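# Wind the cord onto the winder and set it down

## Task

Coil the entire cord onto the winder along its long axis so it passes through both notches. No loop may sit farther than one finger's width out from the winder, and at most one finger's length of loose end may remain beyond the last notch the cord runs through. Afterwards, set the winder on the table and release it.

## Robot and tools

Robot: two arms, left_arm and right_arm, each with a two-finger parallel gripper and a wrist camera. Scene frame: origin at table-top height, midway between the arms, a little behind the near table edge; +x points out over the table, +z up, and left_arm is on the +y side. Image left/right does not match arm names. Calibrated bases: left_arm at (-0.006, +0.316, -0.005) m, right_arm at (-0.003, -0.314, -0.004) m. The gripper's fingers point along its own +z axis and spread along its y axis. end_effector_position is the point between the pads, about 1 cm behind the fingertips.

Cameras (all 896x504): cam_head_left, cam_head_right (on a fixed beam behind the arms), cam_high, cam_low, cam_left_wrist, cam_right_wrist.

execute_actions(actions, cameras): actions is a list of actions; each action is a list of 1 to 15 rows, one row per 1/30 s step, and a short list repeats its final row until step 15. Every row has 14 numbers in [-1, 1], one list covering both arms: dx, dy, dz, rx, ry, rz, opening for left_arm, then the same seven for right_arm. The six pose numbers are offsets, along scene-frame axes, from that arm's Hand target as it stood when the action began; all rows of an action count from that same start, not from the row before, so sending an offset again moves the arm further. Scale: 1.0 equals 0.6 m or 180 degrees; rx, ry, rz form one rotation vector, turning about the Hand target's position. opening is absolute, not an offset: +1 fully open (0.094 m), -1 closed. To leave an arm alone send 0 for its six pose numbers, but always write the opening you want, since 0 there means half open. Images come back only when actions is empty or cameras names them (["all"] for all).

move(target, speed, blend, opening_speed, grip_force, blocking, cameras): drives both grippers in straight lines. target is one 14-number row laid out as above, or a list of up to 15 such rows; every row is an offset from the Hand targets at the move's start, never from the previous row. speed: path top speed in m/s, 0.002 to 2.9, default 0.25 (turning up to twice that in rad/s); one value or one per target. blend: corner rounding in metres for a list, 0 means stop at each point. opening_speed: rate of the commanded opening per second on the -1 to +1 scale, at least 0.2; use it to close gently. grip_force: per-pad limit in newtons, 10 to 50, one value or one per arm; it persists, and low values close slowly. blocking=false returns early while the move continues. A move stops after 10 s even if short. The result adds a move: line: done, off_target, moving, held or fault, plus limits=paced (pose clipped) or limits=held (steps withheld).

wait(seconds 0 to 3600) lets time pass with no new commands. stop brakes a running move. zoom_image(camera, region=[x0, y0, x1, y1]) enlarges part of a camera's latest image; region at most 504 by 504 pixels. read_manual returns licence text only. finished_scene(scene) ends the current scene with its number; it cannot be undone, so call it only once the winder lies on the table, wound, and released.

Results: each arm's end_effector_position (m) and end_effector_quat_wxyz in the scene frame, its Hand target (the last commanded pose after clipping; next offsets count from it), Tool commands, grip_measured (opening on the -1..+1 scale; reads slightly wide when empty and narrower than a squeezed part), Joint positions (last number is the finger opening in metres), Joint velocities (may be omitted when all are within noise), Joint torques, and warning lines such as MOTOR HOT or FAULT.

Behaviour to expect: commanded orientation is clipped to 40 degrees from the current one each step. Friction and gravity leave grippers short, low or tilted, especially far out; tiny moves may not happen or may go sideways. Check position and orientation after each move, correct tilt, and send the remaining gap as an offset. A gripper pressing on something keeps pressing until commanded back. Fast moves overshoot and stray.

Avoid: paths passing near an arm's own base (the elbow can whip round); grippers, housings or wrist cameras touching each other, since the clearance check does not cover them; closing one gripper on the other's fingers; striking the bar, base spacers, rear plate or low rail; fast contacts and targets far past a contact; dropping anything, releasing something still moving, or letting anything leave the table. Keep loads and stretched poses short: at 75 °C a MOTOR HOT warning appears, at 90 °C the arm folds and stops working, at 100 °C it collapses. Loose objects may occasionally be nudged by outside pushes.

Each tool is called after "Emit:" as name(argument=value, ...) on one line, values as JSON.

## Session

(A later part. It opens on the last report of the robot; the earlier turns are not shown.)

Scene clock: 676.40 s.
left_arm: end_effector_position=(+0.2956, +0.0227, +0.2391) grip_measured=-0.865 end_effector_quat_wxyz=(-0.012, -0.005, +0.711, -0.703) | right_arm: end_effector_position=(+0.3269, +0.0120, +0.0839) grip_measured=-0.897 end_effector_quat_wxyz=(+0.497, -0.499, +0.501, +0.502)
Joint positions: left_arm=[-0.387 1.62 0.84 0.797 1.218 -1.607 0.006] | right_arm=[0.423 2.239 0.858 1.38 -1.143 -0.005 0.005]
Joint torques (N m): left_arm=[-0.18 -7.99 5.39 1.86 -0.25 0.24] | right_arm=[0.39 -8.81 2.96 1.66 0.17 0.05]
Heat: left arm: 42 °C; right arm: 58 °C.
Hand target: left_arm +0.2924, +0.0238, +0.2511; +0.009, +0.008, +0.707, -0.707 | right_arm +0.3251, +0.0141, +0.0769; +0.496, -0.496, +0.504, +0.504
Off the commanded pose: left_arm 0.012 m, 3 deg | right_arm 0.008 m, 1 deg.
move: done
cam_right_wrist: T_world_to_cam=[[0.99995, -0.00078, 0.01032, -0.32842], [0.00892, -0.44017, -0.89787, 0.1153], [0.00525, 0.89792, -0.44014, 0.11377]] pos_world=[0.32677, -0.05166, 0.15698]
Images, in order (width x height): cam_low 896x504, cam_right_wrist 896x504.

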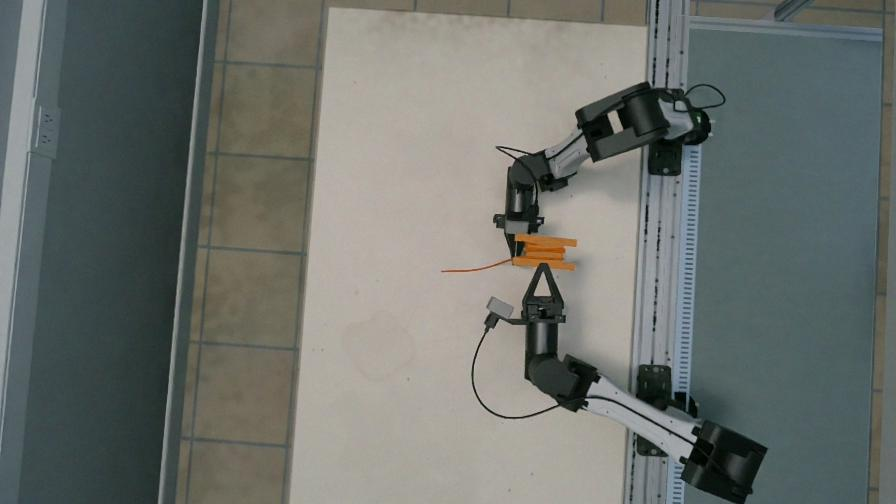

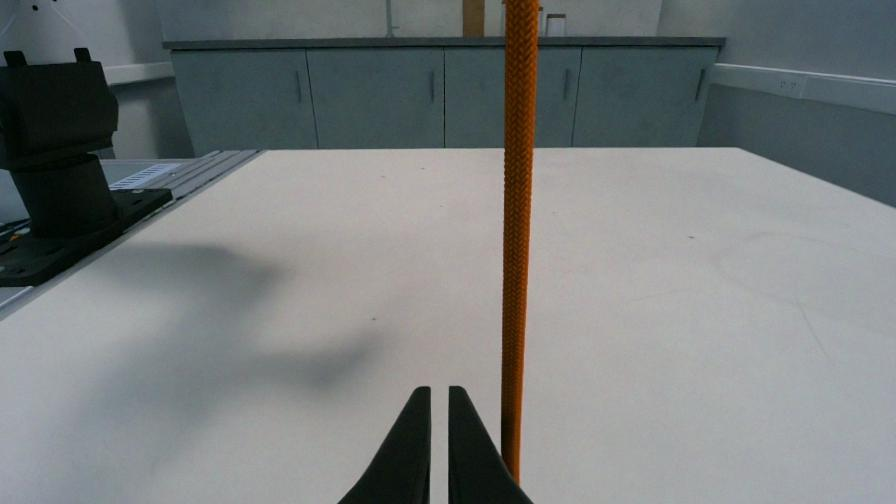

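Emit:
move(target=[[0,0,0,0,0,0,-0.95,0,-0.12,0,0,0,0,-0.9],[0,0,0,0,0,0,-0.95,0.027,-0.12,0,0,0,0,0.3],[0,0,0,0,0,0,-0.95,0.027,0,0,0,0,0,0.3],[0,0,0,0,0,0,-0.95,0.027,0,0,0,0,0,-0.9]], speed=0.25, cameras=["cam_right_wrist"])

Scene clock: 684.37 s.
left_arm: end_effector_position=(+0.2956, +0.0227, +0.2391) grip_measured=-0.865 end_effector_quat_wxyz=(-0.012, -0.005, +0.711, -0.703) | right_arm: end_effector_position=(+0.3355, +0.0127, +0.0825) grip_measured=-0.896 end_effector_quat_wxyz=(+0.497, -0.502, +0.497, +0.504)
Joint positions: left_arm=[-0.387 1.62 0.84 0.797 1.218 -1.607 0.006] | right_arm=[0.413 2.265 0.903 1.367 -1.161 -0.002 0.005]
Joint torques (N m): left_arm=[-0.13 -8.03 5.41 1.86 -0.24 0.23] | right_arm=[-0.35 -8.76 5.03 1.41 0.12 0.02]
Heat: left arm: 43 °C; right arm: 57 °C.
Hand target: left_arm +0.2924, +0.0238, +0.2511; +0.009, +0.008, +0.707, -0.707 | right_arm +0.3412, +0.0142, +0.0770; +0.496, -0.496, +0.504, +0.504
Off the commanded pose: left_arm 0.013 m, 3 deg | right_arm 0.008 m, 1 deg.
move: done
cam_right_wrist: T_world_to_cam=[[0.99989, 0.00752, 0.01284, -0.33735], [0.01483, -0.43775, -0.89897, 0.11234], [-0.00114, 0.89906, -0.43782, 0.11433]] pos_world=[0.33578, -0.05108, 0.15538]

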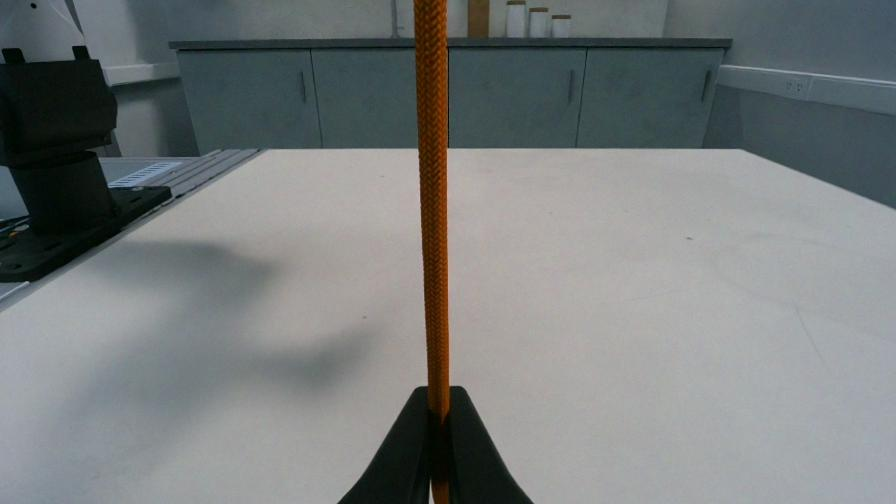

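Emit:
move(target=[[0,0,0,0,-0.5,0,-0.95,0,0,0,0,0,0,-0.9],[0,0,0,0,-1.0,0,-0.95,0,0,0,0,0,0,0.2]], speed=0.45, blend=[0.05,0])

Emit:
move(target=[[0,0,0,0,0,0,-0.95,0,-0.224,0,0,0,0,0.2],[0,0,0,0,0,0,-0.95,-0.068,-0.224,0.263,0,0.5,0,-0.2]], speed=[0.4,0.6], cameras=["cam_right_wrist","cam_low"])

Emit:
zoom_image(camera="cam_low", region=[490, 205, 610, 305])

Scene clock: 696.33 s.
left_arm: end_effector_position=(+0.2932, +0.0245, +0.2272) grip_measured=-0.865 end_effector_quat_wxyz=(+0.698, +0.716, +0.020, -0.020) | right_arm: end_effector_position=(+0.3376, +0.0136, +0.0850) grip_measured=+0.197 end_effector_quat_wxyz=(+0.500, -0.503, +0.494, +0.503)
Joint positions: left_arm=[-0.387 1.618 0.809 0.785 1.208 1.541 0.006] | right_arm=[0.413 2.265 0.912 1.368 -1.161 -0.002 0.056]
Joint torques (N m): left_arm=[-0.16 -7.88 7.76 1.81 -0.08 0.1] | right_arm=[-0.61 -8.96 4.23 1.44 0.12 -0.04]
Heat: left arm: 43 °C; right arm: 55 °C.
Hand target: left_arm +0.2924, +0.0238, +0.2511; +0.707, +0.707, -0.009, +0.008 | right_arm +0.3412, +0.0143, +0.0771; +0.496, -0.496, +0.504, +0.504
Off the commanded pose: left_arm 0.024 m, 5 deg | right_arm 0.009 m, 1 deg.
move: off_target (left_arm)

Scene clock: 701.20 s.
left_arm: end_effector_position=(+0.2932, +0.0245, +0.2272) grip_measured=-0.865 end_effector_quat_wxyz=(+0.698, +0.716, +0.020, -0.019) | right_arm: end_effector_position=(+0.3039, -0.1224, +0.2261) grip_measured=-0.197 end_effector_quat_wxyz=(-0.015, +0.022, +0.710, +0.704)
Joint positions: left_arm=[-0.387 1.618 0.809 0.785 1.208 1.542 0.006] | right_arm=[0.048 1.556 0.755 0.683 -1.502 1.496 0.038]
Joint torques (N m): left_arm=[-0.12 -7.88 7.77 1.81 -0.07 0.07] | right_arm=[0.25 -8.76 5.63 1.52 -0.15 -0.07]
Heat: left arm: 44 °C; right arm: 56 °C.
Hand target: left_arm +0.2924, +0.0238, +0.2511; +0.707, +0.707, -0.009, +0.008 | right_arm +0.3005, -0.1201, +0.2348; -0.006, +0.006, +0.707, +0.707
Off the commanded pose: left_arm 0.024 m, 5 deg | right_arm 0.010 m, 2 deg.
move: done; target 2's new opening was sent with right_arm's hand 0.013 m and 3 deg from that target
cam_right_wrist: T_world_to_cam=[[-0.03592, -0.01193, -0.99928, 0.23464], [-0.90224, -0.4296, 0.03756, 0.25072], [-0.42974, 0.90294, 0.00467, 0.32932]] pos_world=[0.37616, -0.18685, 0.22352]
Images, in order (width x height): cam_low 896x504, cam_right_wrist 896x504.

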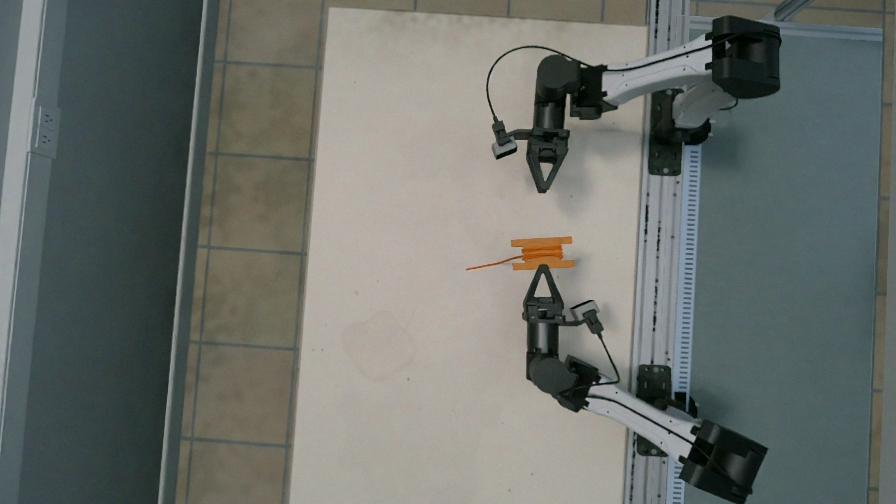

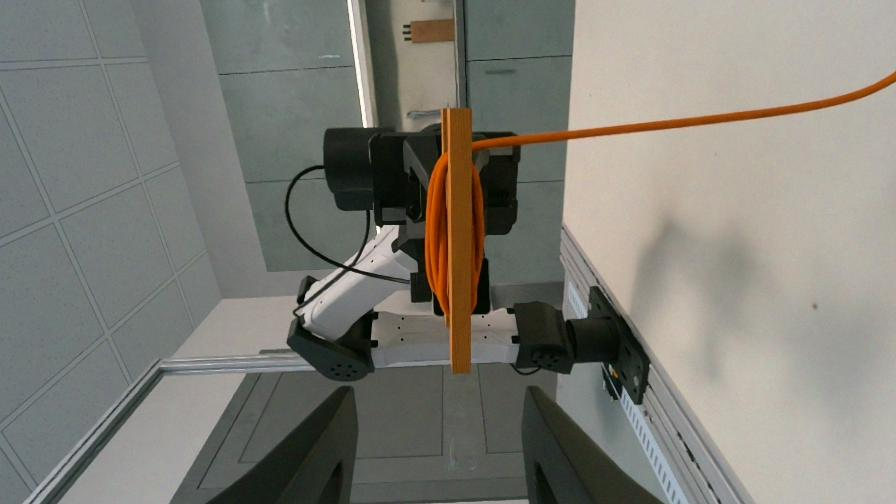

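Scaled by 4.200 from the camera's image (finer frame: 1280x720).

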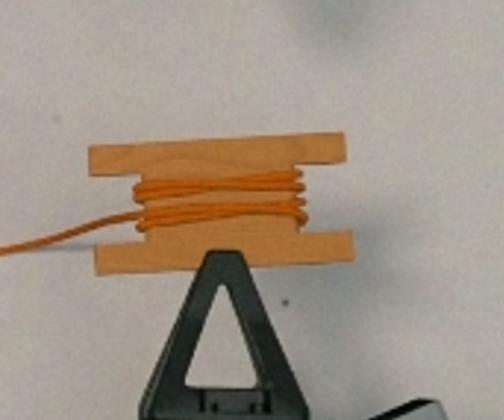

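Emit:
move(target=[[0,0,0,0,0,0,-0.95,0.01,0,-0.017,0,0.008,0,-0.2],[0,0,0,0,0,0,-0.95,0.01,0.16,-0.017,0,0.008,0,-0.2],[0,0,0,0,0,0,-0.95,0.01,0.16,-0.017,0,0.008,0,-0.95],[0,0,0,0,0,0,-0.4,0.01,0.16,0.01,0,0.008,0,-0.95],[0,0.16,0,0,0,0,-0.4,0.01,0.16,0.022,0,0,0,-0.95],[0,0.16,0,0,0,0,-0.4,-0.007,0.16,0.022,0,0,0,-0.95]], speed=0.25)

Emit:
move(target=[[0.083,0,-0.257,0,0.5,0,0.5,0,0,0,0,0,0,-0.95],[0.083,-0.215,-0.257,0,0.5,0,0.5,0,0,0,0,0,0,-0.95],[0.083,-0.215,-0.257,0,0.5,0,-0.92,0,0,0,0,0,0,-0.95]], speed=[0.6,0.25,0.2], cameras=["cam_left_wrist","cam_low"])

Emit:
zoom_image(camera="cam_low", region=[450, 205, 610, 305])

Scene clock: 719.63 s.
left_arm: end_effector_position=(+0.2983, +0.1176, +0.2454) grip_measured=-0.402 end_effector_quat_wxyz=(+0.704, +0.710, +0.006, +0.006) | right_arm: end_effector_position=(+0.3014, -0.0243, +0.2354) grip_measured=-0.844 end_effector_quat_wxyz=(-0.023, +0.020, +0.711, +0.702)
Joint positions: left_arm=[-0.09 1.546 0.749 0.917 1.488 1.455 0.028] | right_arm=[0.355 1.624 0.842 0.747 -1.211 1.59 0.007]
Joint torques (N m): left_arm=[0.69 -5.82 5 1.72 0.11 -0.25] | right_arm=[0.09 -11.69 5 1.47 0.06 -0.23]
Heat: left arm: 45 °C; right arm: 56 °C.
Hand target: left_arm +0.2924, +0.1198, +0.2511; +0.707, +0.707, -0.009, +0.008 | right_arm +0.2963, -0.0242, +0.2480; -0.006, +0.006, +0.707, +0.707
Off the commanded pose: left_arm 0.009 m, 2 deg | right_arm 0.014 m, 3 deg.
move: off_target (right_arm); target 4's new opening was sent with left_arm's hand 0.020 m and 4 deg from that target

Scene clock: 725.17 s.
left_arm: end_effector_position=(+0.3410, -0.0070, +0.0994) grip_measured=-0.918 end_effector_quat_wxyz=(+0.501, +0.509, +0.495, -0.495) | right_arm: end_effector_position=(+0.3014, -0.0243, +0.2354) grip_measured=-0.844 end_effector_quat_wxyz=(-0.023, +0.020, +0.711, +0.702)
Joint positions: left_arm=[-0.424 2.209 0.923 1.312 1.18 0 0.004] | right_arm=[0.355 1.624 0.842 0.747 -1.211 1.59 0.007]
Joint torques (N m): left_arm=[-0.47 -6.43 4.16 2.13 -0.24 -0.13] | right_arm=[0.1 -11.89 5.38 1.47 0.08 -0.27]
Heat: left arm: 44 °C; right arm: 57 °C.
Hand target: left_arm +0.3422, -0.0092, +0.0970; +0.506, +0.506, +0.493, -0.494 | right_arm +0.2963, -0.0242, +0.2480; -0.006, +0.006, +0.707, +0.707
Off the commanded pose: left_arm 0.004 m, 1 deg | right_arm 0.014 m, 3 deg.
move: done
cam_left_wrist: T_world_to_cam=[[-0.99873, 0.03058, -0.03997, 0.34539], [0.04917, 0.42332, -0.90465, 0.11507], [-0.01075, -0.90547, -0.42428, 0.12985]] pos_world=[0.34069, 0.0583, 0.173]
Images, in order (width x height): cam_low 896x504, cam_left_wrist 896x504.

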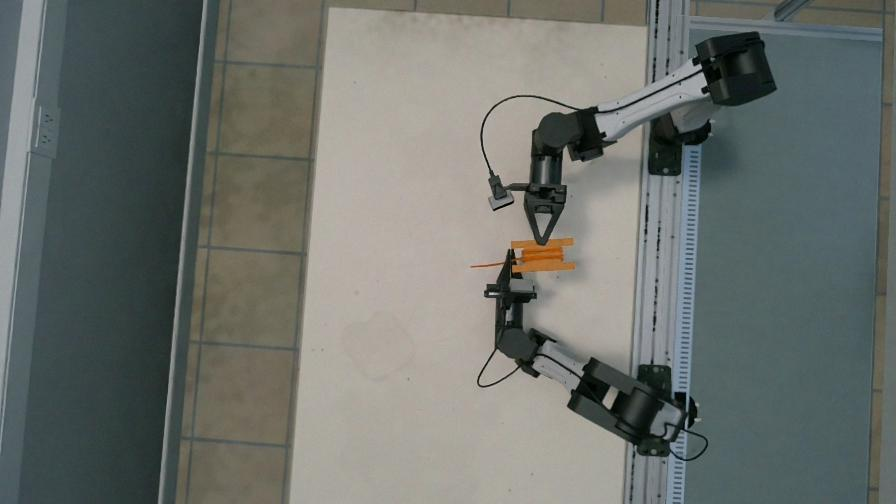

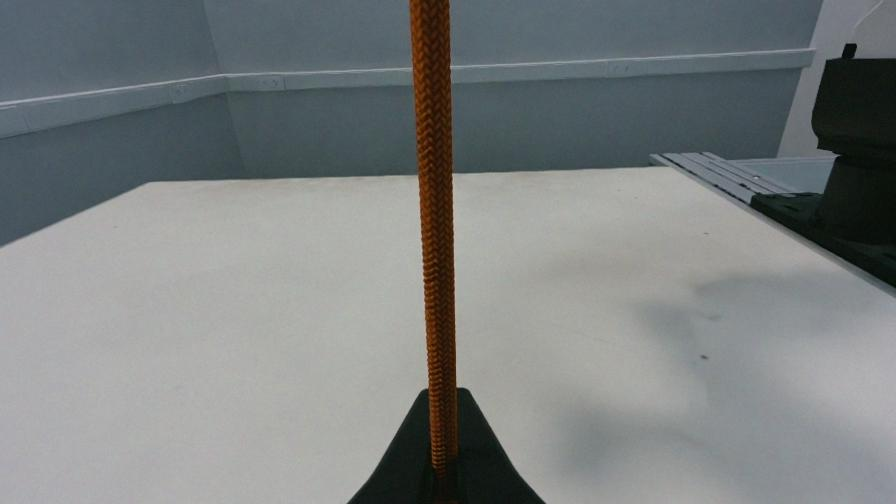

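Scaled by 3.150 from the camera's image (finer frame: 1280x720).

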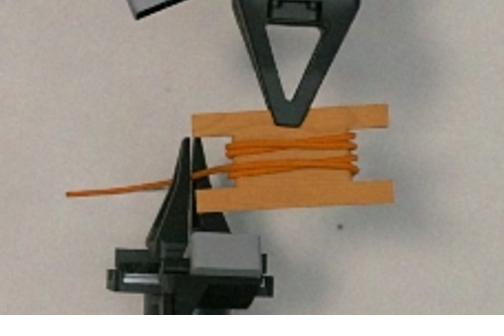

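Emit:
move(target=[[0,0,0,0,0,0,-0.92,0,0,0,0,-0.5,0,-0.95],[0,0,0,0,0,0,0.2,0,0,0,0,-1.0,0,-0.95]], speed=0.45, blend=[0.05,0])

Emit:
move(target=[[0,0.215,0,0,0,0,0.2,0,0,0,0,0,0,-0.95],[-0.07,0.215,0.23,0,0.5,0,-0.2,0,0,0,0,0,0,-0.95]], speed=[0.4,0.6], cameras=["cam_left_wrist","cam_low","cam_high"])

Emit:
zoom_image(camera="cam_low", region=[490, 205, 610, 305])

Emit:
zoom_image(camera="cam_high", region=[420, 190, 520, 320])

Scene clock: 738.13 s.
left_arm: end_effector_position=(+0.3410, -0.0070, +0.0995) grip_measured=+0.198 end_effector_quat_wxyz=(+0.501, +0.509, +0.495, -0.495) | right_arm: end_effector_position=(+0.2987, -0.0254, +0.2276) grip_measured=-0.844 end_effector_quat_wxyz=(+0.700, -0.713, +0.027, +0.029)
Joint positions: left_arm=[-0.424 2.209 0.923 1.312 1.18 -0.001 0.056] | right_arm=[0.355 1.624 0.818 0.751 -1.209 -1.552 0.007]
Joint torques (N m): left_arm=[-0.5 -6.43 4.16 2.13 -0.24 -0.12] | right_arm=[-0.06 -11.56 6.86 1.44 0.04 -0.1]
Heat: left arm: 43 °C; right arm: 58 °C.
Hand target: left_arm +0.3421, -0.0092, +0.0970; +0.506, +0.506, +0.493, -0.494 | right_arm +0.2963, -0.0242, +0.2481; +0.707, -0.707, +0.006, +0.006
Off the commanded pose: left_arm 0.003 m, 1 deg | right_arm 0.021 m, 4 deg.
move: off_target (right_arm)

Scene clock: 744.43 s.
left_arm: end_effector_position=(+0.3012, +0.1195, +0.2365) grip_measured=-0.198 end_effector_quat_wxyz=(+0.009, +0.003, +0.711, -0.703) | right_arm: end_effector_position=(+0.2987, -0.0254, +0.2276) grip_measured=-0.844 end_effector_quat_wxyz=(+0.700, -0.713, +0.027, +0.029)
Joint positions: left_arm=[-0.083 1.578 0.748 0.931 1.503 -1.65 0.038] | right_arm=[0.355 1.624 0.818 0.75 -1.209 -1.553 0.007]
Joint torques (N m): left_arm=[0.2 -4.22 4.89 1.94 -0.06 -0.06] | right_arm=[0.16 -11.66 6.8 1.39 0.05 -0.1]
Heat: left arm: 44 °C; right arm: 59 °C.
Hand target: left_arm +0.3002, +0.1199, +0.2349; +0.009, +0.008, +0.707, -0.707 | right_arm +0.2963, -0.0242, +0.2481; +0.707, -0.707, +0.006, +0.006
Off the commanded pose: left_arm 0.002 m, 1 deg | right_arm 0.021 m, 4 deg.
move: done
cam_left_wrist: T_world_to_cam=[[-0.03792, 0.01052, 0.99923, -0.22561], [-0.91118, 0.41016, -0.0389, 0.2735], [-0.41025, -0.91195, -0.00597, 0.32429]] pos_world=[0.37369, 0.18593, 0.23801]
Images, in order (width x height): cam_high 896x504, cam_low 896x504, cam_left_wrist 896x504.

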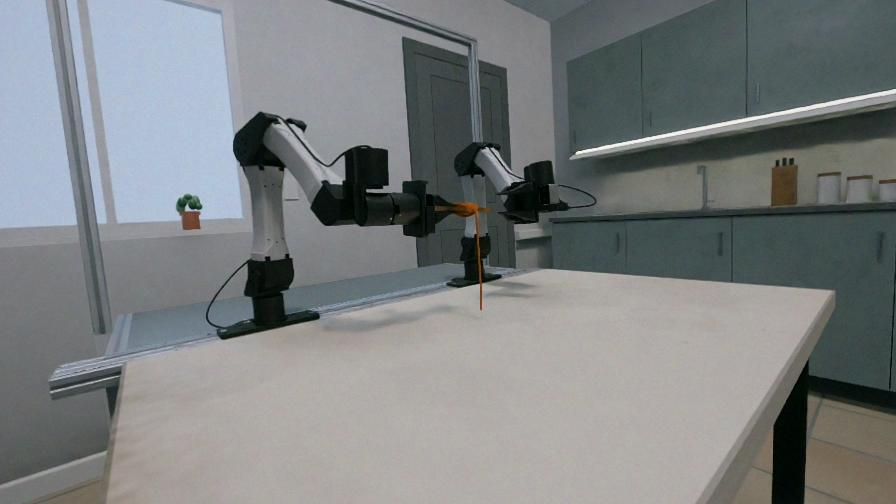

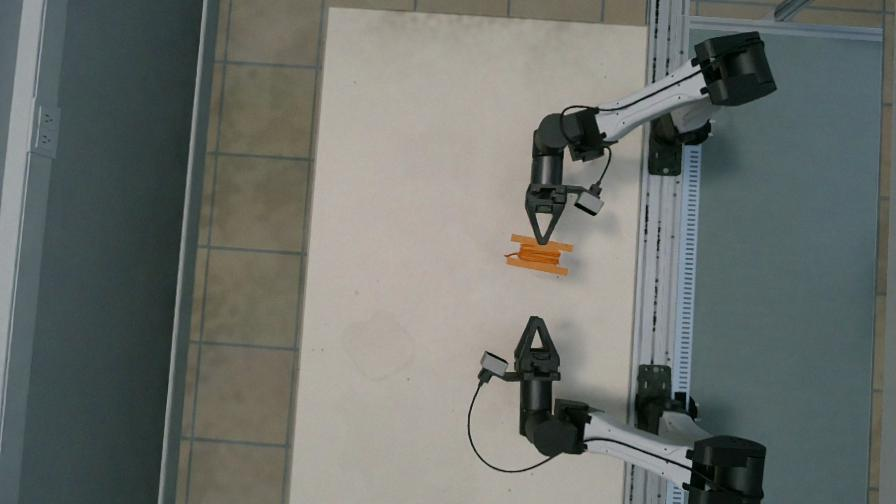

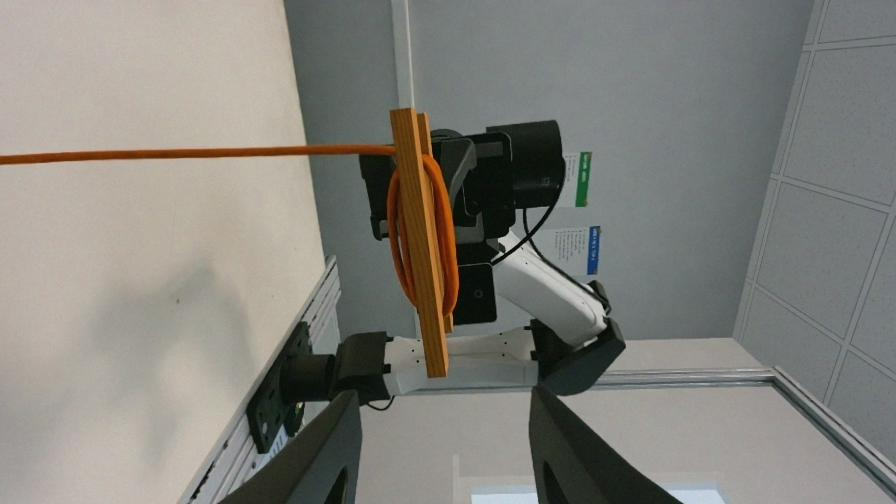

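Scaled by 4.200 from the camera's image (finer frame: 1280x720).

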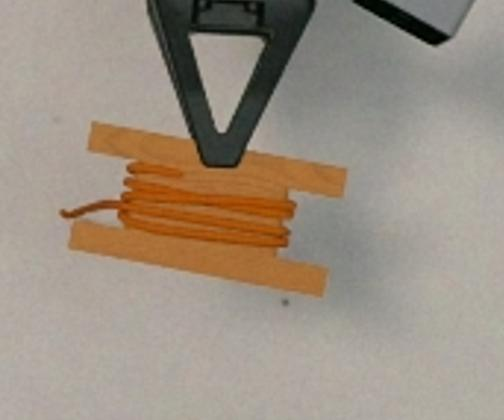

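Scaled by 3.877 from the camera's image (finer frame: 1280x720).

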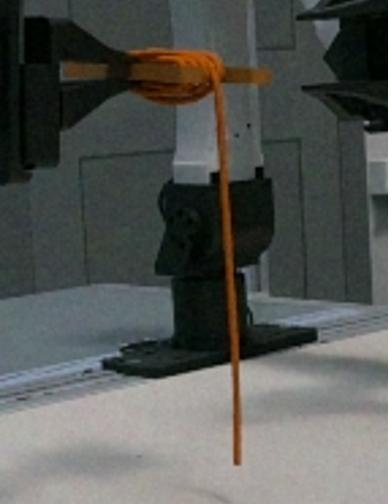

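Emit:
move(target=[[0.015,0,-0.010,0,0.035,0,-0.2,0,0,0,0,0,0,-0.95],[0.015,-0.16,-0.010,0,0.035,0,-0.2,0,0,0,0,0,0,-0.95],[0.015,-0.16,-0.010,0,0.035,0,-0.95,0,0,0,0,0,0,-0.95],[0.015,-0.16,0.01,0,0.03,0,-0.95,0,0,0,0,0,0,-0.3],[0.015,-0.16,0.027,0,0.02,0,-0.95,0,-0.16,0,0,0,0,0.4],[-0.014,-0.16,0.027,0,0,0,-0.95,0,-0.16,0,0,0,0,0.4]], speed=0.25)

Emit:
move(target=[[0,0,0,0,0,0,-0.95,0.075,0,-0.222,0,0.5,0,0.4],[0,0,0,0,0,0,-0.95,0.075,0.212,-0.222,0,0.5,0,0.4],[0,0,0,0,0,0,-0.95,0.075,0.212,-0.222,0,0.5,0,-0.9]], speed=[0.6,0.25,0.2], cameras=["cam_right_wrist","cam_high"])

Emit:
zoom_image(camera="cam_high", region=[420, 190, 520, 320])

Scene clock: 771.70 s.
left_arm: end_effector_position=(+0.2949, +0.0228, +0.2391) grip_measured=-0.865 end_effector_quat_wxyz=(-0.012, -0.005, +0.711, -0.703) | right_arm: end_effector_position=(+0.3042, -0.1175, +0.2386) grip_measured=+0.397 end_effector_quat_wxyz=(+0.706, -0.708, +0.023, +0.013)
Joint positions: left_arm=[-0.387 1.617 0.837 0.797 1.218 -1.608 0.006] | right_arm=[0.064 1.541 0.767 0.737 -1.484 -1.567 0.066]
Joint torques (N m): left_arm=[-0.17 -8.01 5.46 1.87 -0.24 0.25] | right_arm=[-1.13 -10.09 4.85 1.16 -0.31 -0.05]
Heat: left arm: 43 °C; right arm: 61 °C.
Hand target: left_arm +0.2918, +0.0238, +0.2512; +0.009, +0.008, +0.707, -0.707 | right_arm +0.2963, -0.1201, +0.2479; +0.707, -0.707, +0.006, +0.006
Off the commanded pose: left_arm 0.012 m, 3 deg | right_arm 0.013 m, 2 deg.
move: off_target (left_arm, right_arm); target 4's new opening was sent with right_arm's hand 0.023 m and 4 deg from that target; target 5's new opening was sent with right_arm's hand 0.013 m and 2 deg from that target

Scene clock: 777.03 s.
left_arm: end_effector_position=(+0.2949, +0.0228, +0.2390) grip_measured=-0.865 end_effector_quat_wxyz=(-0.012, -0.005, +0.711, -0.703) | right_arm: end_effector_position=(+0.3426, +0.0046, +0.1229) grip_measured=-0.896 end_effector_quat_wxyz=(+0.499, -0.500, +0.500, +0.502)
Joint positions: left_arm=[-0.387 1.617 0.837 0.797 1.217 -1.606 0.006] | right_arm=[0.388 2.122 0.907 1.218 -1.178 -0.003 0.005]
Joint torques (N m): left_arm=[-0.2 -8.02 5.46 1.86 -0.23 0.24] | right_arm=[0.25 -8.51 3.44 1.68 0.12 0.01]
Heat: left arm: 43 °C; right arm: 59 °C.
Hand target: left_arm +0.2918, +0.0238, +0.2512; +0.009, +0.008, +0.707, -0.707 | right_arm +0.3413, +0.0071, +0.1148; +0.496, -0.496, +0.504, +0.504
Off the commanded pose: left_arm 0.013 m, 3 deg | right_arm 0.009 m, 1 deg.
move: done
cam_right_wrist: T_world_to_cam=[[0.99991, -0.0008, 0.01331, -0.3449], [0.01162, -0.43844, -0.89869, 0.14612], [0.00655, 0.89876, -0.43839, 0.1368]] pos_world=[0.34227, -0.05916, 0.19588]
Images, in order (width x height): cam_high 896x504, cam_right_wrist 896x504.

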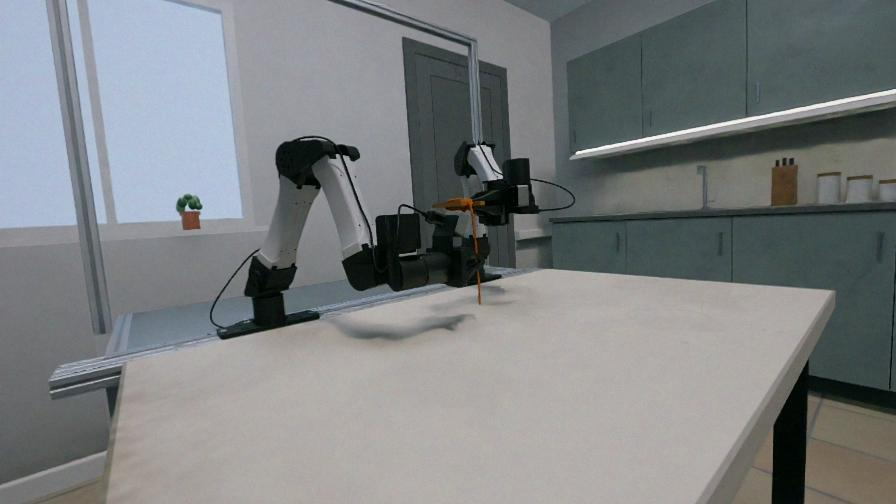

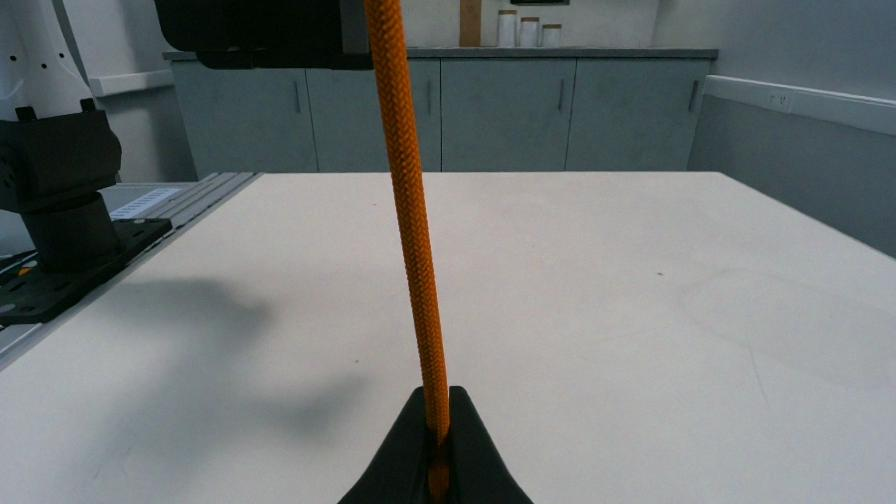

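Scaled by 3.877 from the camera's image (finer frame: 1280x720).

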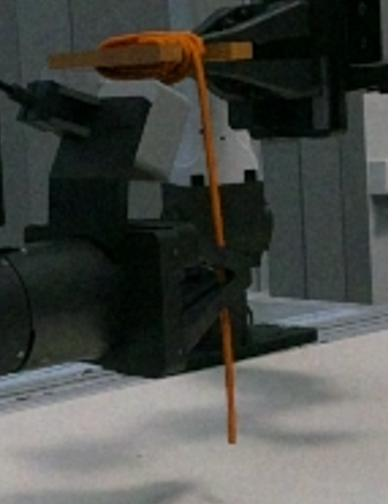

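Emit:
move(target=[[0,0,0,0,-0.5,0,-0.95,0,0,0,0,0,0,-0.9],[0,0,0,0,-1.0,0,-0.95,0,0,0,0,0,0,0.2]], speed=0.45, blend=[0.05,0])

Emit:
move(target=[[0,0,0,0,0,0,-0.95,0,-0.212,0,0,0,0,0.2],[0,0,0,0,0,0,-0.95,-0.068,-0.212,0.2,0,0.5,0,-0.2]], speed=[0.4,0.6], cameras=["cam_right_wrist","cam_low","cam_high"])

Emit:
zoom_image(camera="cam_high", region=[420, 190, 520, 320])

Emit:
zoom_image(camera="cam_low", region=[490, 205, 610, 305])

Scene clock: 790.40 s.
left_arm: end_effector_position=(+0.2947, +0.0247, +0.2247) grip_measured=-0.865 end_effector_quat_wxyz=(+0.696, +0.718, +0.029, -0.018) | right_arm: end_effector_position=(+0.3416, +0.0056, +0.1270) grip_measured=+0.197 end_effector_quat_wxyz=(+0.507, -0.504, +0.490, +0.500)
Joint positions: left_arm=[-0.388 1.615 0.804 0.773 1.192 1.545 0.006] | right_arm=[0.391 2.122 0.907 1.247 -1.178 -0.001 0.056]
Joint torques (N m): left_arm=[-0.12 -7.9 8.01 1.92 0.1 0.1] | right_arm=[-0.08 -8.99 3.56 1.42 0.12 -0.07]
Heat: left arm: 44 °C; right arm: 59 °C.
Hand target: left_arm +0.2917, +0.0238, +0.2511; +0.707, +0.707, -0.009, +0.008 | right_arm +0.3413, +0.0071, +0.1148; +0.496, -0.496, +0.504, +0.504
Off the commanded pose: left_arm 0.027 m, 6 deg | right_arm 0.012 m, 2 deg.
move: off_target (left_arm); target 2's new opening was sent with right_arm's hand 0.014 m and 3 deg from that target

Scene clock: 795.93 s.
left_arm: end_effector_position=(+0.2947, +0.0247, +0.2247) grip_measured=-0.865 end_effector_quat_wxyz=(+0.696, +0.718, +0.029, -0.018) | right_arm: end_effector_position=(+0.3045, -0.1217, +0.2300) grip_measured=-0.197 end_effector_quat_wxyz=(-0.011, +0.017, +0.710, +0.704)
Joint positions: left_arm=[-0.388 1.615 0.804 0.773 1.192 1.545 0.006] | right_arm=[0.05 1.55 0.769 0.661 -1.503 1.48 0.038]
Joint torques (N m): left_arm=[-0.1 -7.87 8.03 1.93 0.11 0.07] | right_arm=[0.13 -8.62 4.94 1.51 -0.14 -0.06]
Heat: left arm: 45 °C; right arm: 60 °C.
Hand target: left_arm +0.2917, +0.0238, +0.2511; +0.707, +0.707, -0.009, +0.008 | right_arm +0.3005, -0.1202, +0.2348; -0.006, +0.006, +0.707, +0.707
Off the commanded pose: left_arm 0.027 m, 6 deg | right_arm 0.006 m, 1 deg.
move: done
cam_right_wrist: T_world_to_cam=[[-0.02328, -0.01222, -0.99965, 0.23485], [-0.90145, -0.43209, 0.02627, 0.2534], [-0.43226, 0.90175, -0.00096, 0.33092]] pos_world=[0.37694, -0.18604, 0.22843]
Images, in order (width x height): cam_high 896x504, cam_low 896x504, cam_right_wrist 896x504.

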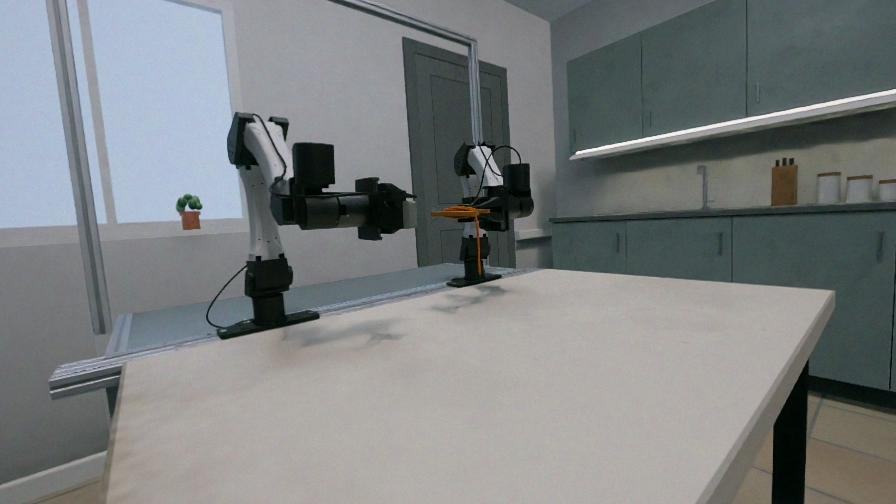

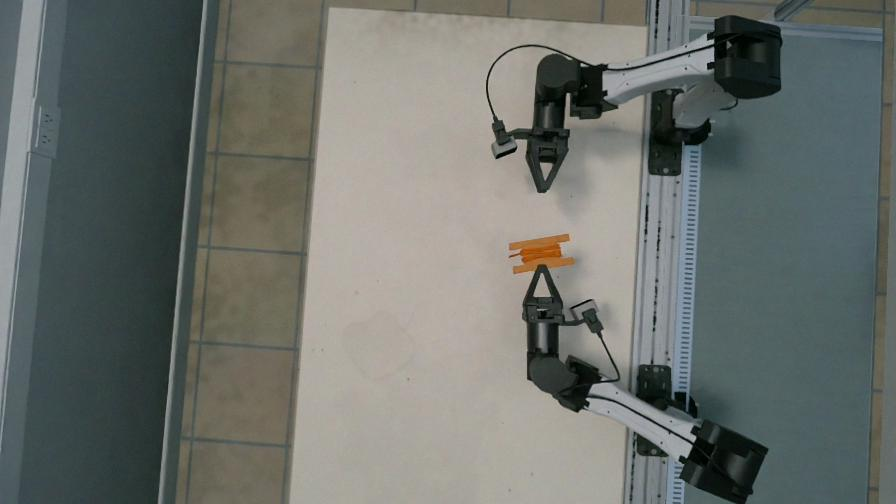

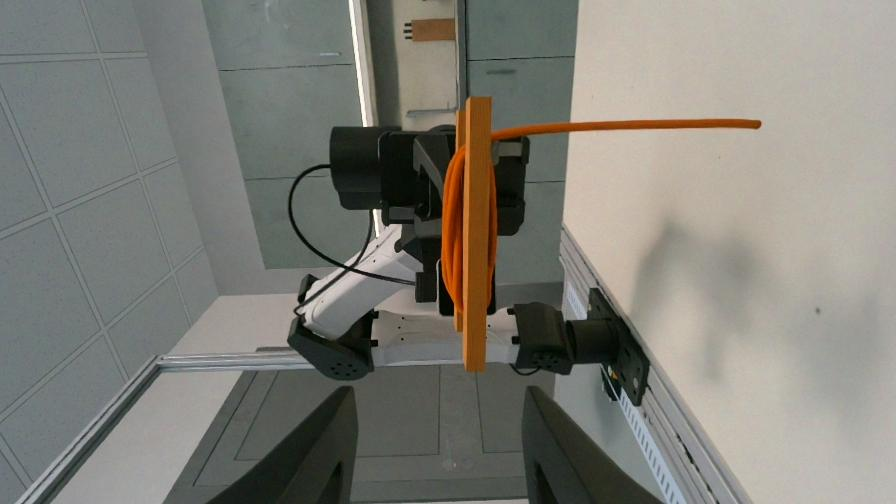

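Scaled by 3.877 from the camera's image (finer frame: 1280x720).

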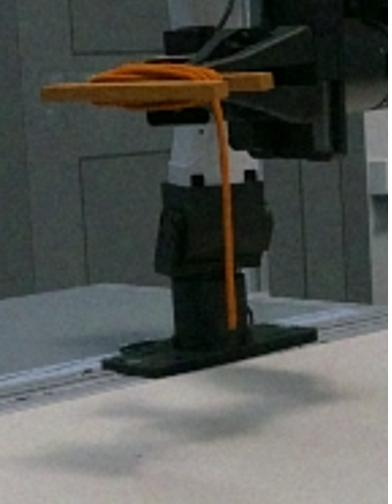

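Scaled by 4.200 from the camera's image (finer frame: 1280x720).

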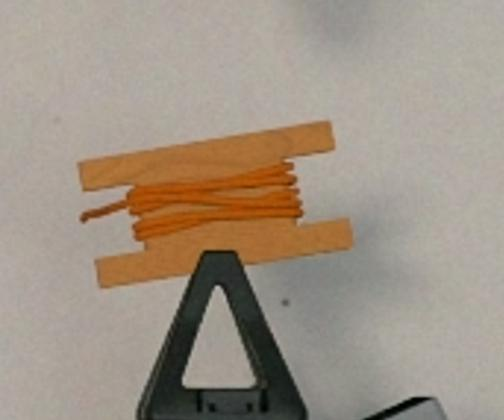

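Emit:
move(target=[[0,0,0,0,0,0,-0.95,0.016,0,-0.024,0,0.018,0,-0.2],[0,0,0,0,0,0,-0.95,0.016,0.16,-0.024,0,0.018,0,-0.2],[0,0,0,0,0,0,-0.95,0.016,0.16,-0.024,0,0.018,0,-0.95],[0,0,0,0,0,0,-0.4,0.016,0.16,0.005,0,0.018,0,-0.95],[0,0.16,0,0,0,0,-0.4,0.016,0.16,0.018,0,0,0,-0.95]], speed=0.25)

Emit:
move(target=[[0,0.1,0,0,0.5,0,-0.2,0,0,0,0,-0.5,0,-0.95],[0,0.1,0,0,1.0,0,-0.2,-0.02,0,0,0,-1.0,0,-0.95]], speed=0.35, blend=[0.05,0], cameras=["cam_left_wrist","cam_low","cam_high","cam_right_wrist"])

Emit:
zoom_image(camera="cam_low", region=[490, 205, 610, 305])

Emit:
zoom_image(camera="cam_high", region=[420, 170, 520, 260])

Scene clock: 830.67 s.
left_arm: end_effector_position=(+0.2987, +0.1176, +0.2435) grip_measured=-0.402 end_effector_quat_wxyz=(+0.703, +0.711, +0.008, +0.004) | right_arm: end_effector_position=(+0.3102, -0.0262, +0.2202) grip_measured=-0.844 end_effector_quat_wxyz=(-0.034, +0.032, +0.714, +0.698)
Joint positions: left_arm=[-0.09 1.542 0.753 0.868 1.489 1.49 0.028] | right_arm=[0.341 1.677 0.849 0.761 -1.225 1.592 0.007]
Joint torques (N m): left_arm=[0.7 -6.27 5.07 1.79 0.12 -0.23] | right_arm=[0.24 -12.55 7.61 1.51 0.04 -0.3]
Heat: left arm: 46 °C; right arm: 56 °C.
Hand target: left_arm +0.2917, +0.1198, +0.2512; +0.707, +0.707, -0.009, +0.008 | right_arm +0.3101, -0.0241, +0.2456; -0.006, +0.006, +0.707, +0.707
Off the commanded pose: left_arm 0.010 m, 2 deg | right_arm 0.025 m, 5 deg.
move: off_target (right_arm); target 4's new opening was sent with left_arm's hand 0.022 m and 5 deg from that target

Scene clock: 836.53 s.
left_arm: end_effector_position=(+0.2911, +0.1773, +0.2439) grip_measured=-0.202 end_effector_quat_wxyz=(+0.036, -0.041, +0.702, -0.710) | right_arm: end_effector_position=(+0.3021, -0.0252, +0.2267) grip_measured=-0.844 end_effector_quat_wxyz=(+0.700, -0.713, +0.026, +0.027)
Joint positions: left_arm=[0.115 1.442 0.894 -0.223 1.611 -0.805 0.037] | right_arm=[0.352 1.639 0.827 0.761 -1.211 -1.552 0.007]
Joint torques (N m): left_arm=[0.69 -4.74 6.53 1.66 0.53 -0.07] | right_arm=[0.18 -12.05 6.04 1.37 0.05 -0.09]
Heat: left arm: 45 °C; right arm: 56 °C.
Hand target: left_arm +0.2918, +0.1798, +0.2512; +0.009, +0.008, +0.707, -0.707 | right_arm +0.2982, -0.0242, +0.2456; +0.707, -0.707, +0.006, +0.006
Off the commanded pose: left_arm 0.008 m, 6 deg | right_arm 0.019 m, 4 deg.
joint sent to its limit (left arm) — joint 5 (wrist yaw), upper limit. The joint targets are off in orientation, not in position.
move: off_target (left_arm, right_arm)
cam_left_wrist: T_world_to_cam=[[-0.01631, 0.03039, 0.9994, -0.24377], [-0.9489, 0.31458, -0.02505, 0.26549], [-0.31515, -0.94874, 0.02371, 0.3446]] pos_world=[0.35655, 0.25083, 0.2421]
cam_right_wrist: T_world_to_cam=[[0.05891, 0.01352, 0.99817, -0.2445], [0.89725, -0.43901, -0.047, -0.23395], [0.43758, 0.89838, -0.038, -0.01159]] pos_world=[0.22939, -0.08899, 0.23262]
Images, in order (width x height): cam_high 896x504, cam_low 896x504, cam_left_wrist 896x504, cam_right_wrist 896x504.

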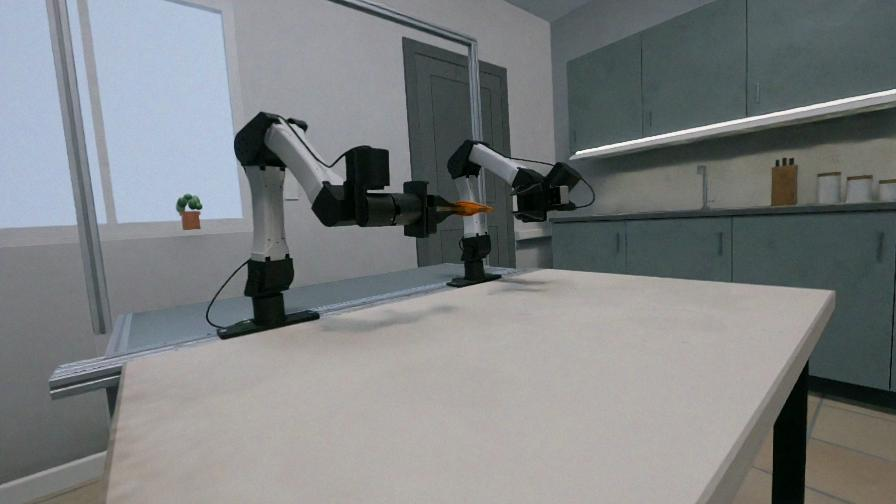

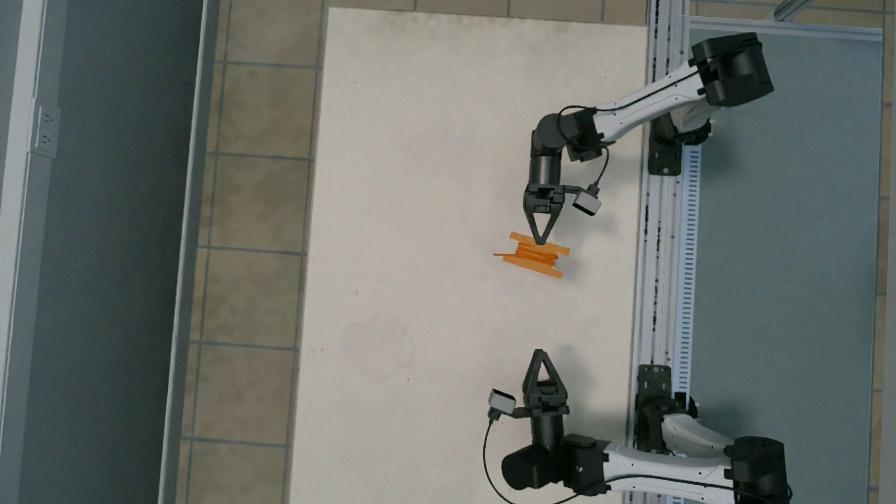

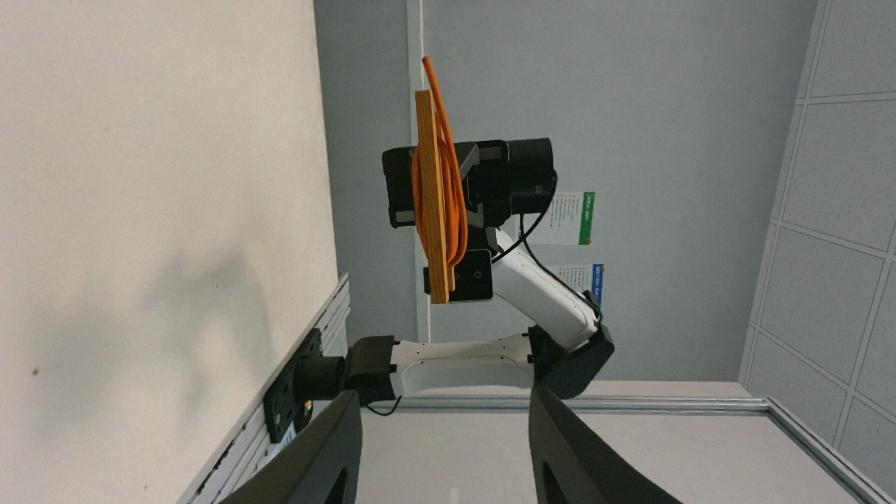

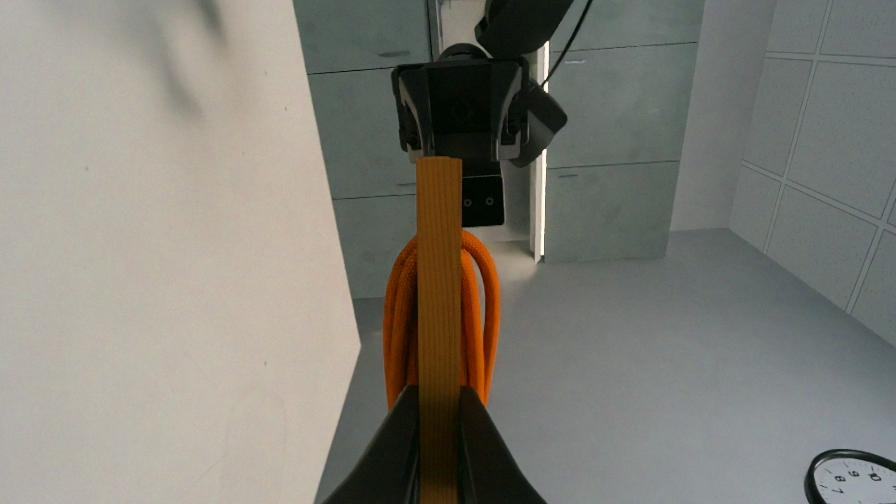

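Scaled by 4.200 from the camera's image (finer frame: 1280x720).

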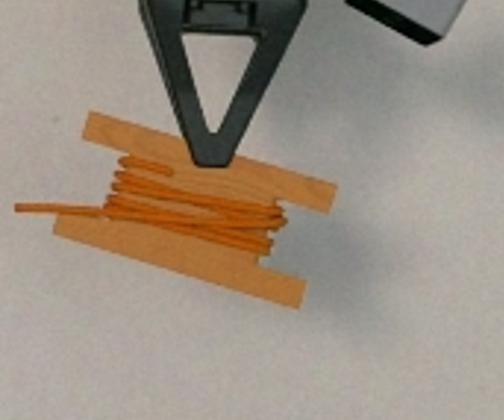

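Scaled by 5.040 from the camera's image (finer frame: 1280x720).

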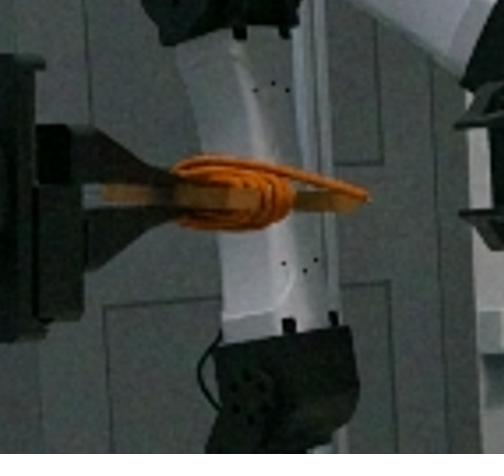

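Emit:
move(target=[0.142,-0.2,-0.019,0,0,0,-0.3,0,0,0,0,0,0,-0.95], cameras=["cam_left_wrist","cam_low"])

Emit:
zoom_image(camera="cam_low", region=[470, 205, 590, 305])

Scene clock: 868.57 s.
left_arm: end_effector_position=(+0.3739, +0.0617, +0.2437) grip_measured=-0.298 end_effector_quat_wxyz=(+0.005, +0.011, +0.710, -0.704) | right_arm: end_effector_position=(+0.3021, -0.0252, +0.2265) grip_measured=-0.844 end_effector_quat_wxyz=(+0.700, -0.713, +0.026, +0.027)
Joint positions: left_arm=[-0.221 1.843 1.114 0.778 1.382 -1.592 0.033] | right_arm=[0.352 1.639 0.827 0.76 -1.211 -1.553 0.007]
Joint torques (N m): left_arm=[-0.29 -5.9 5.39 2.05 -0.25 -0.04] | right_arm=[0.32 -12.08 6.19 1.37 0.01 -0.13]
Heat: left arm: 45 °C; right arm: 62 °C.
Hand target: left_arm +0.3769, +0.0599, +0.2399; +0.009, +0.008, +0.707, -0.707 | right_arm +0.2982, -0.0242, +0.2456; +0.707, -0.707, +0.006, +0.006
Off the commanded pose: left_arm 0.005 m, 1 deg | right_arm 0.020 m, 4 deg.
move: done
cam_left_wrist: T_world_to_cam=[[-0.04219, 0.01343, 0.99902, -0.2279], [-0.90436, 0.4245, -0.0439, 0.36155], [-0.42468, -0.90533, -0.00576, 0.30645]] pos_world=[0.4475, 0.12702, 0.24531]
Images, in order (width x height): cam_low 896x504, cam_left_wrist 896x504.

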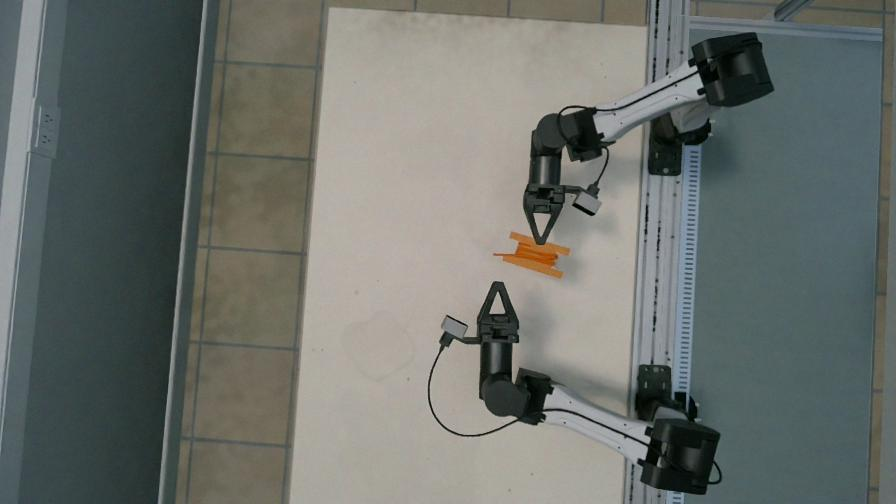

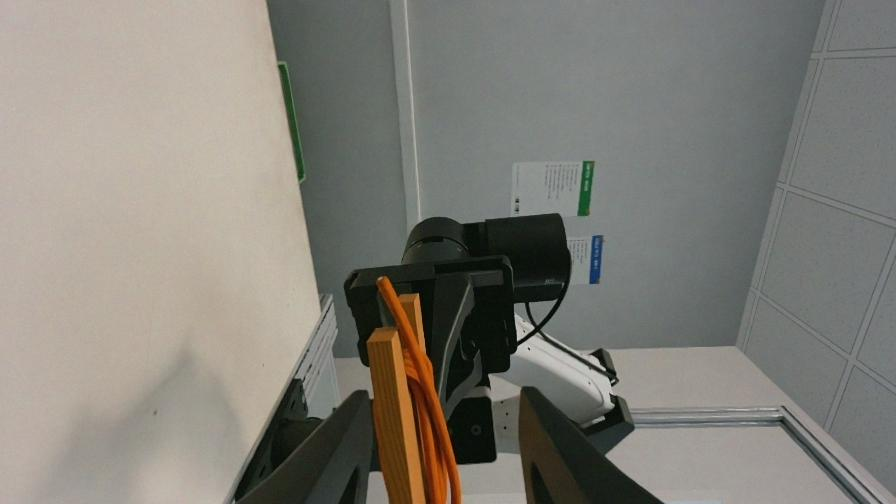

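Scaled by 4.200 from the camera's image (finer frame: 1280x720).

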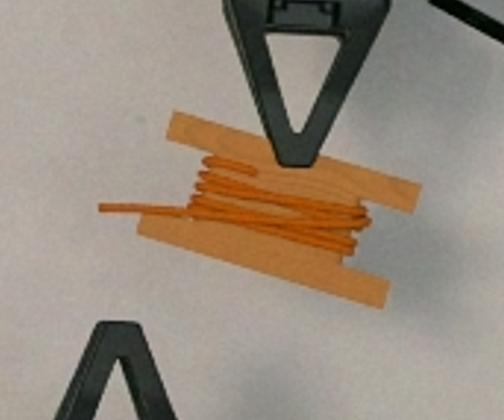

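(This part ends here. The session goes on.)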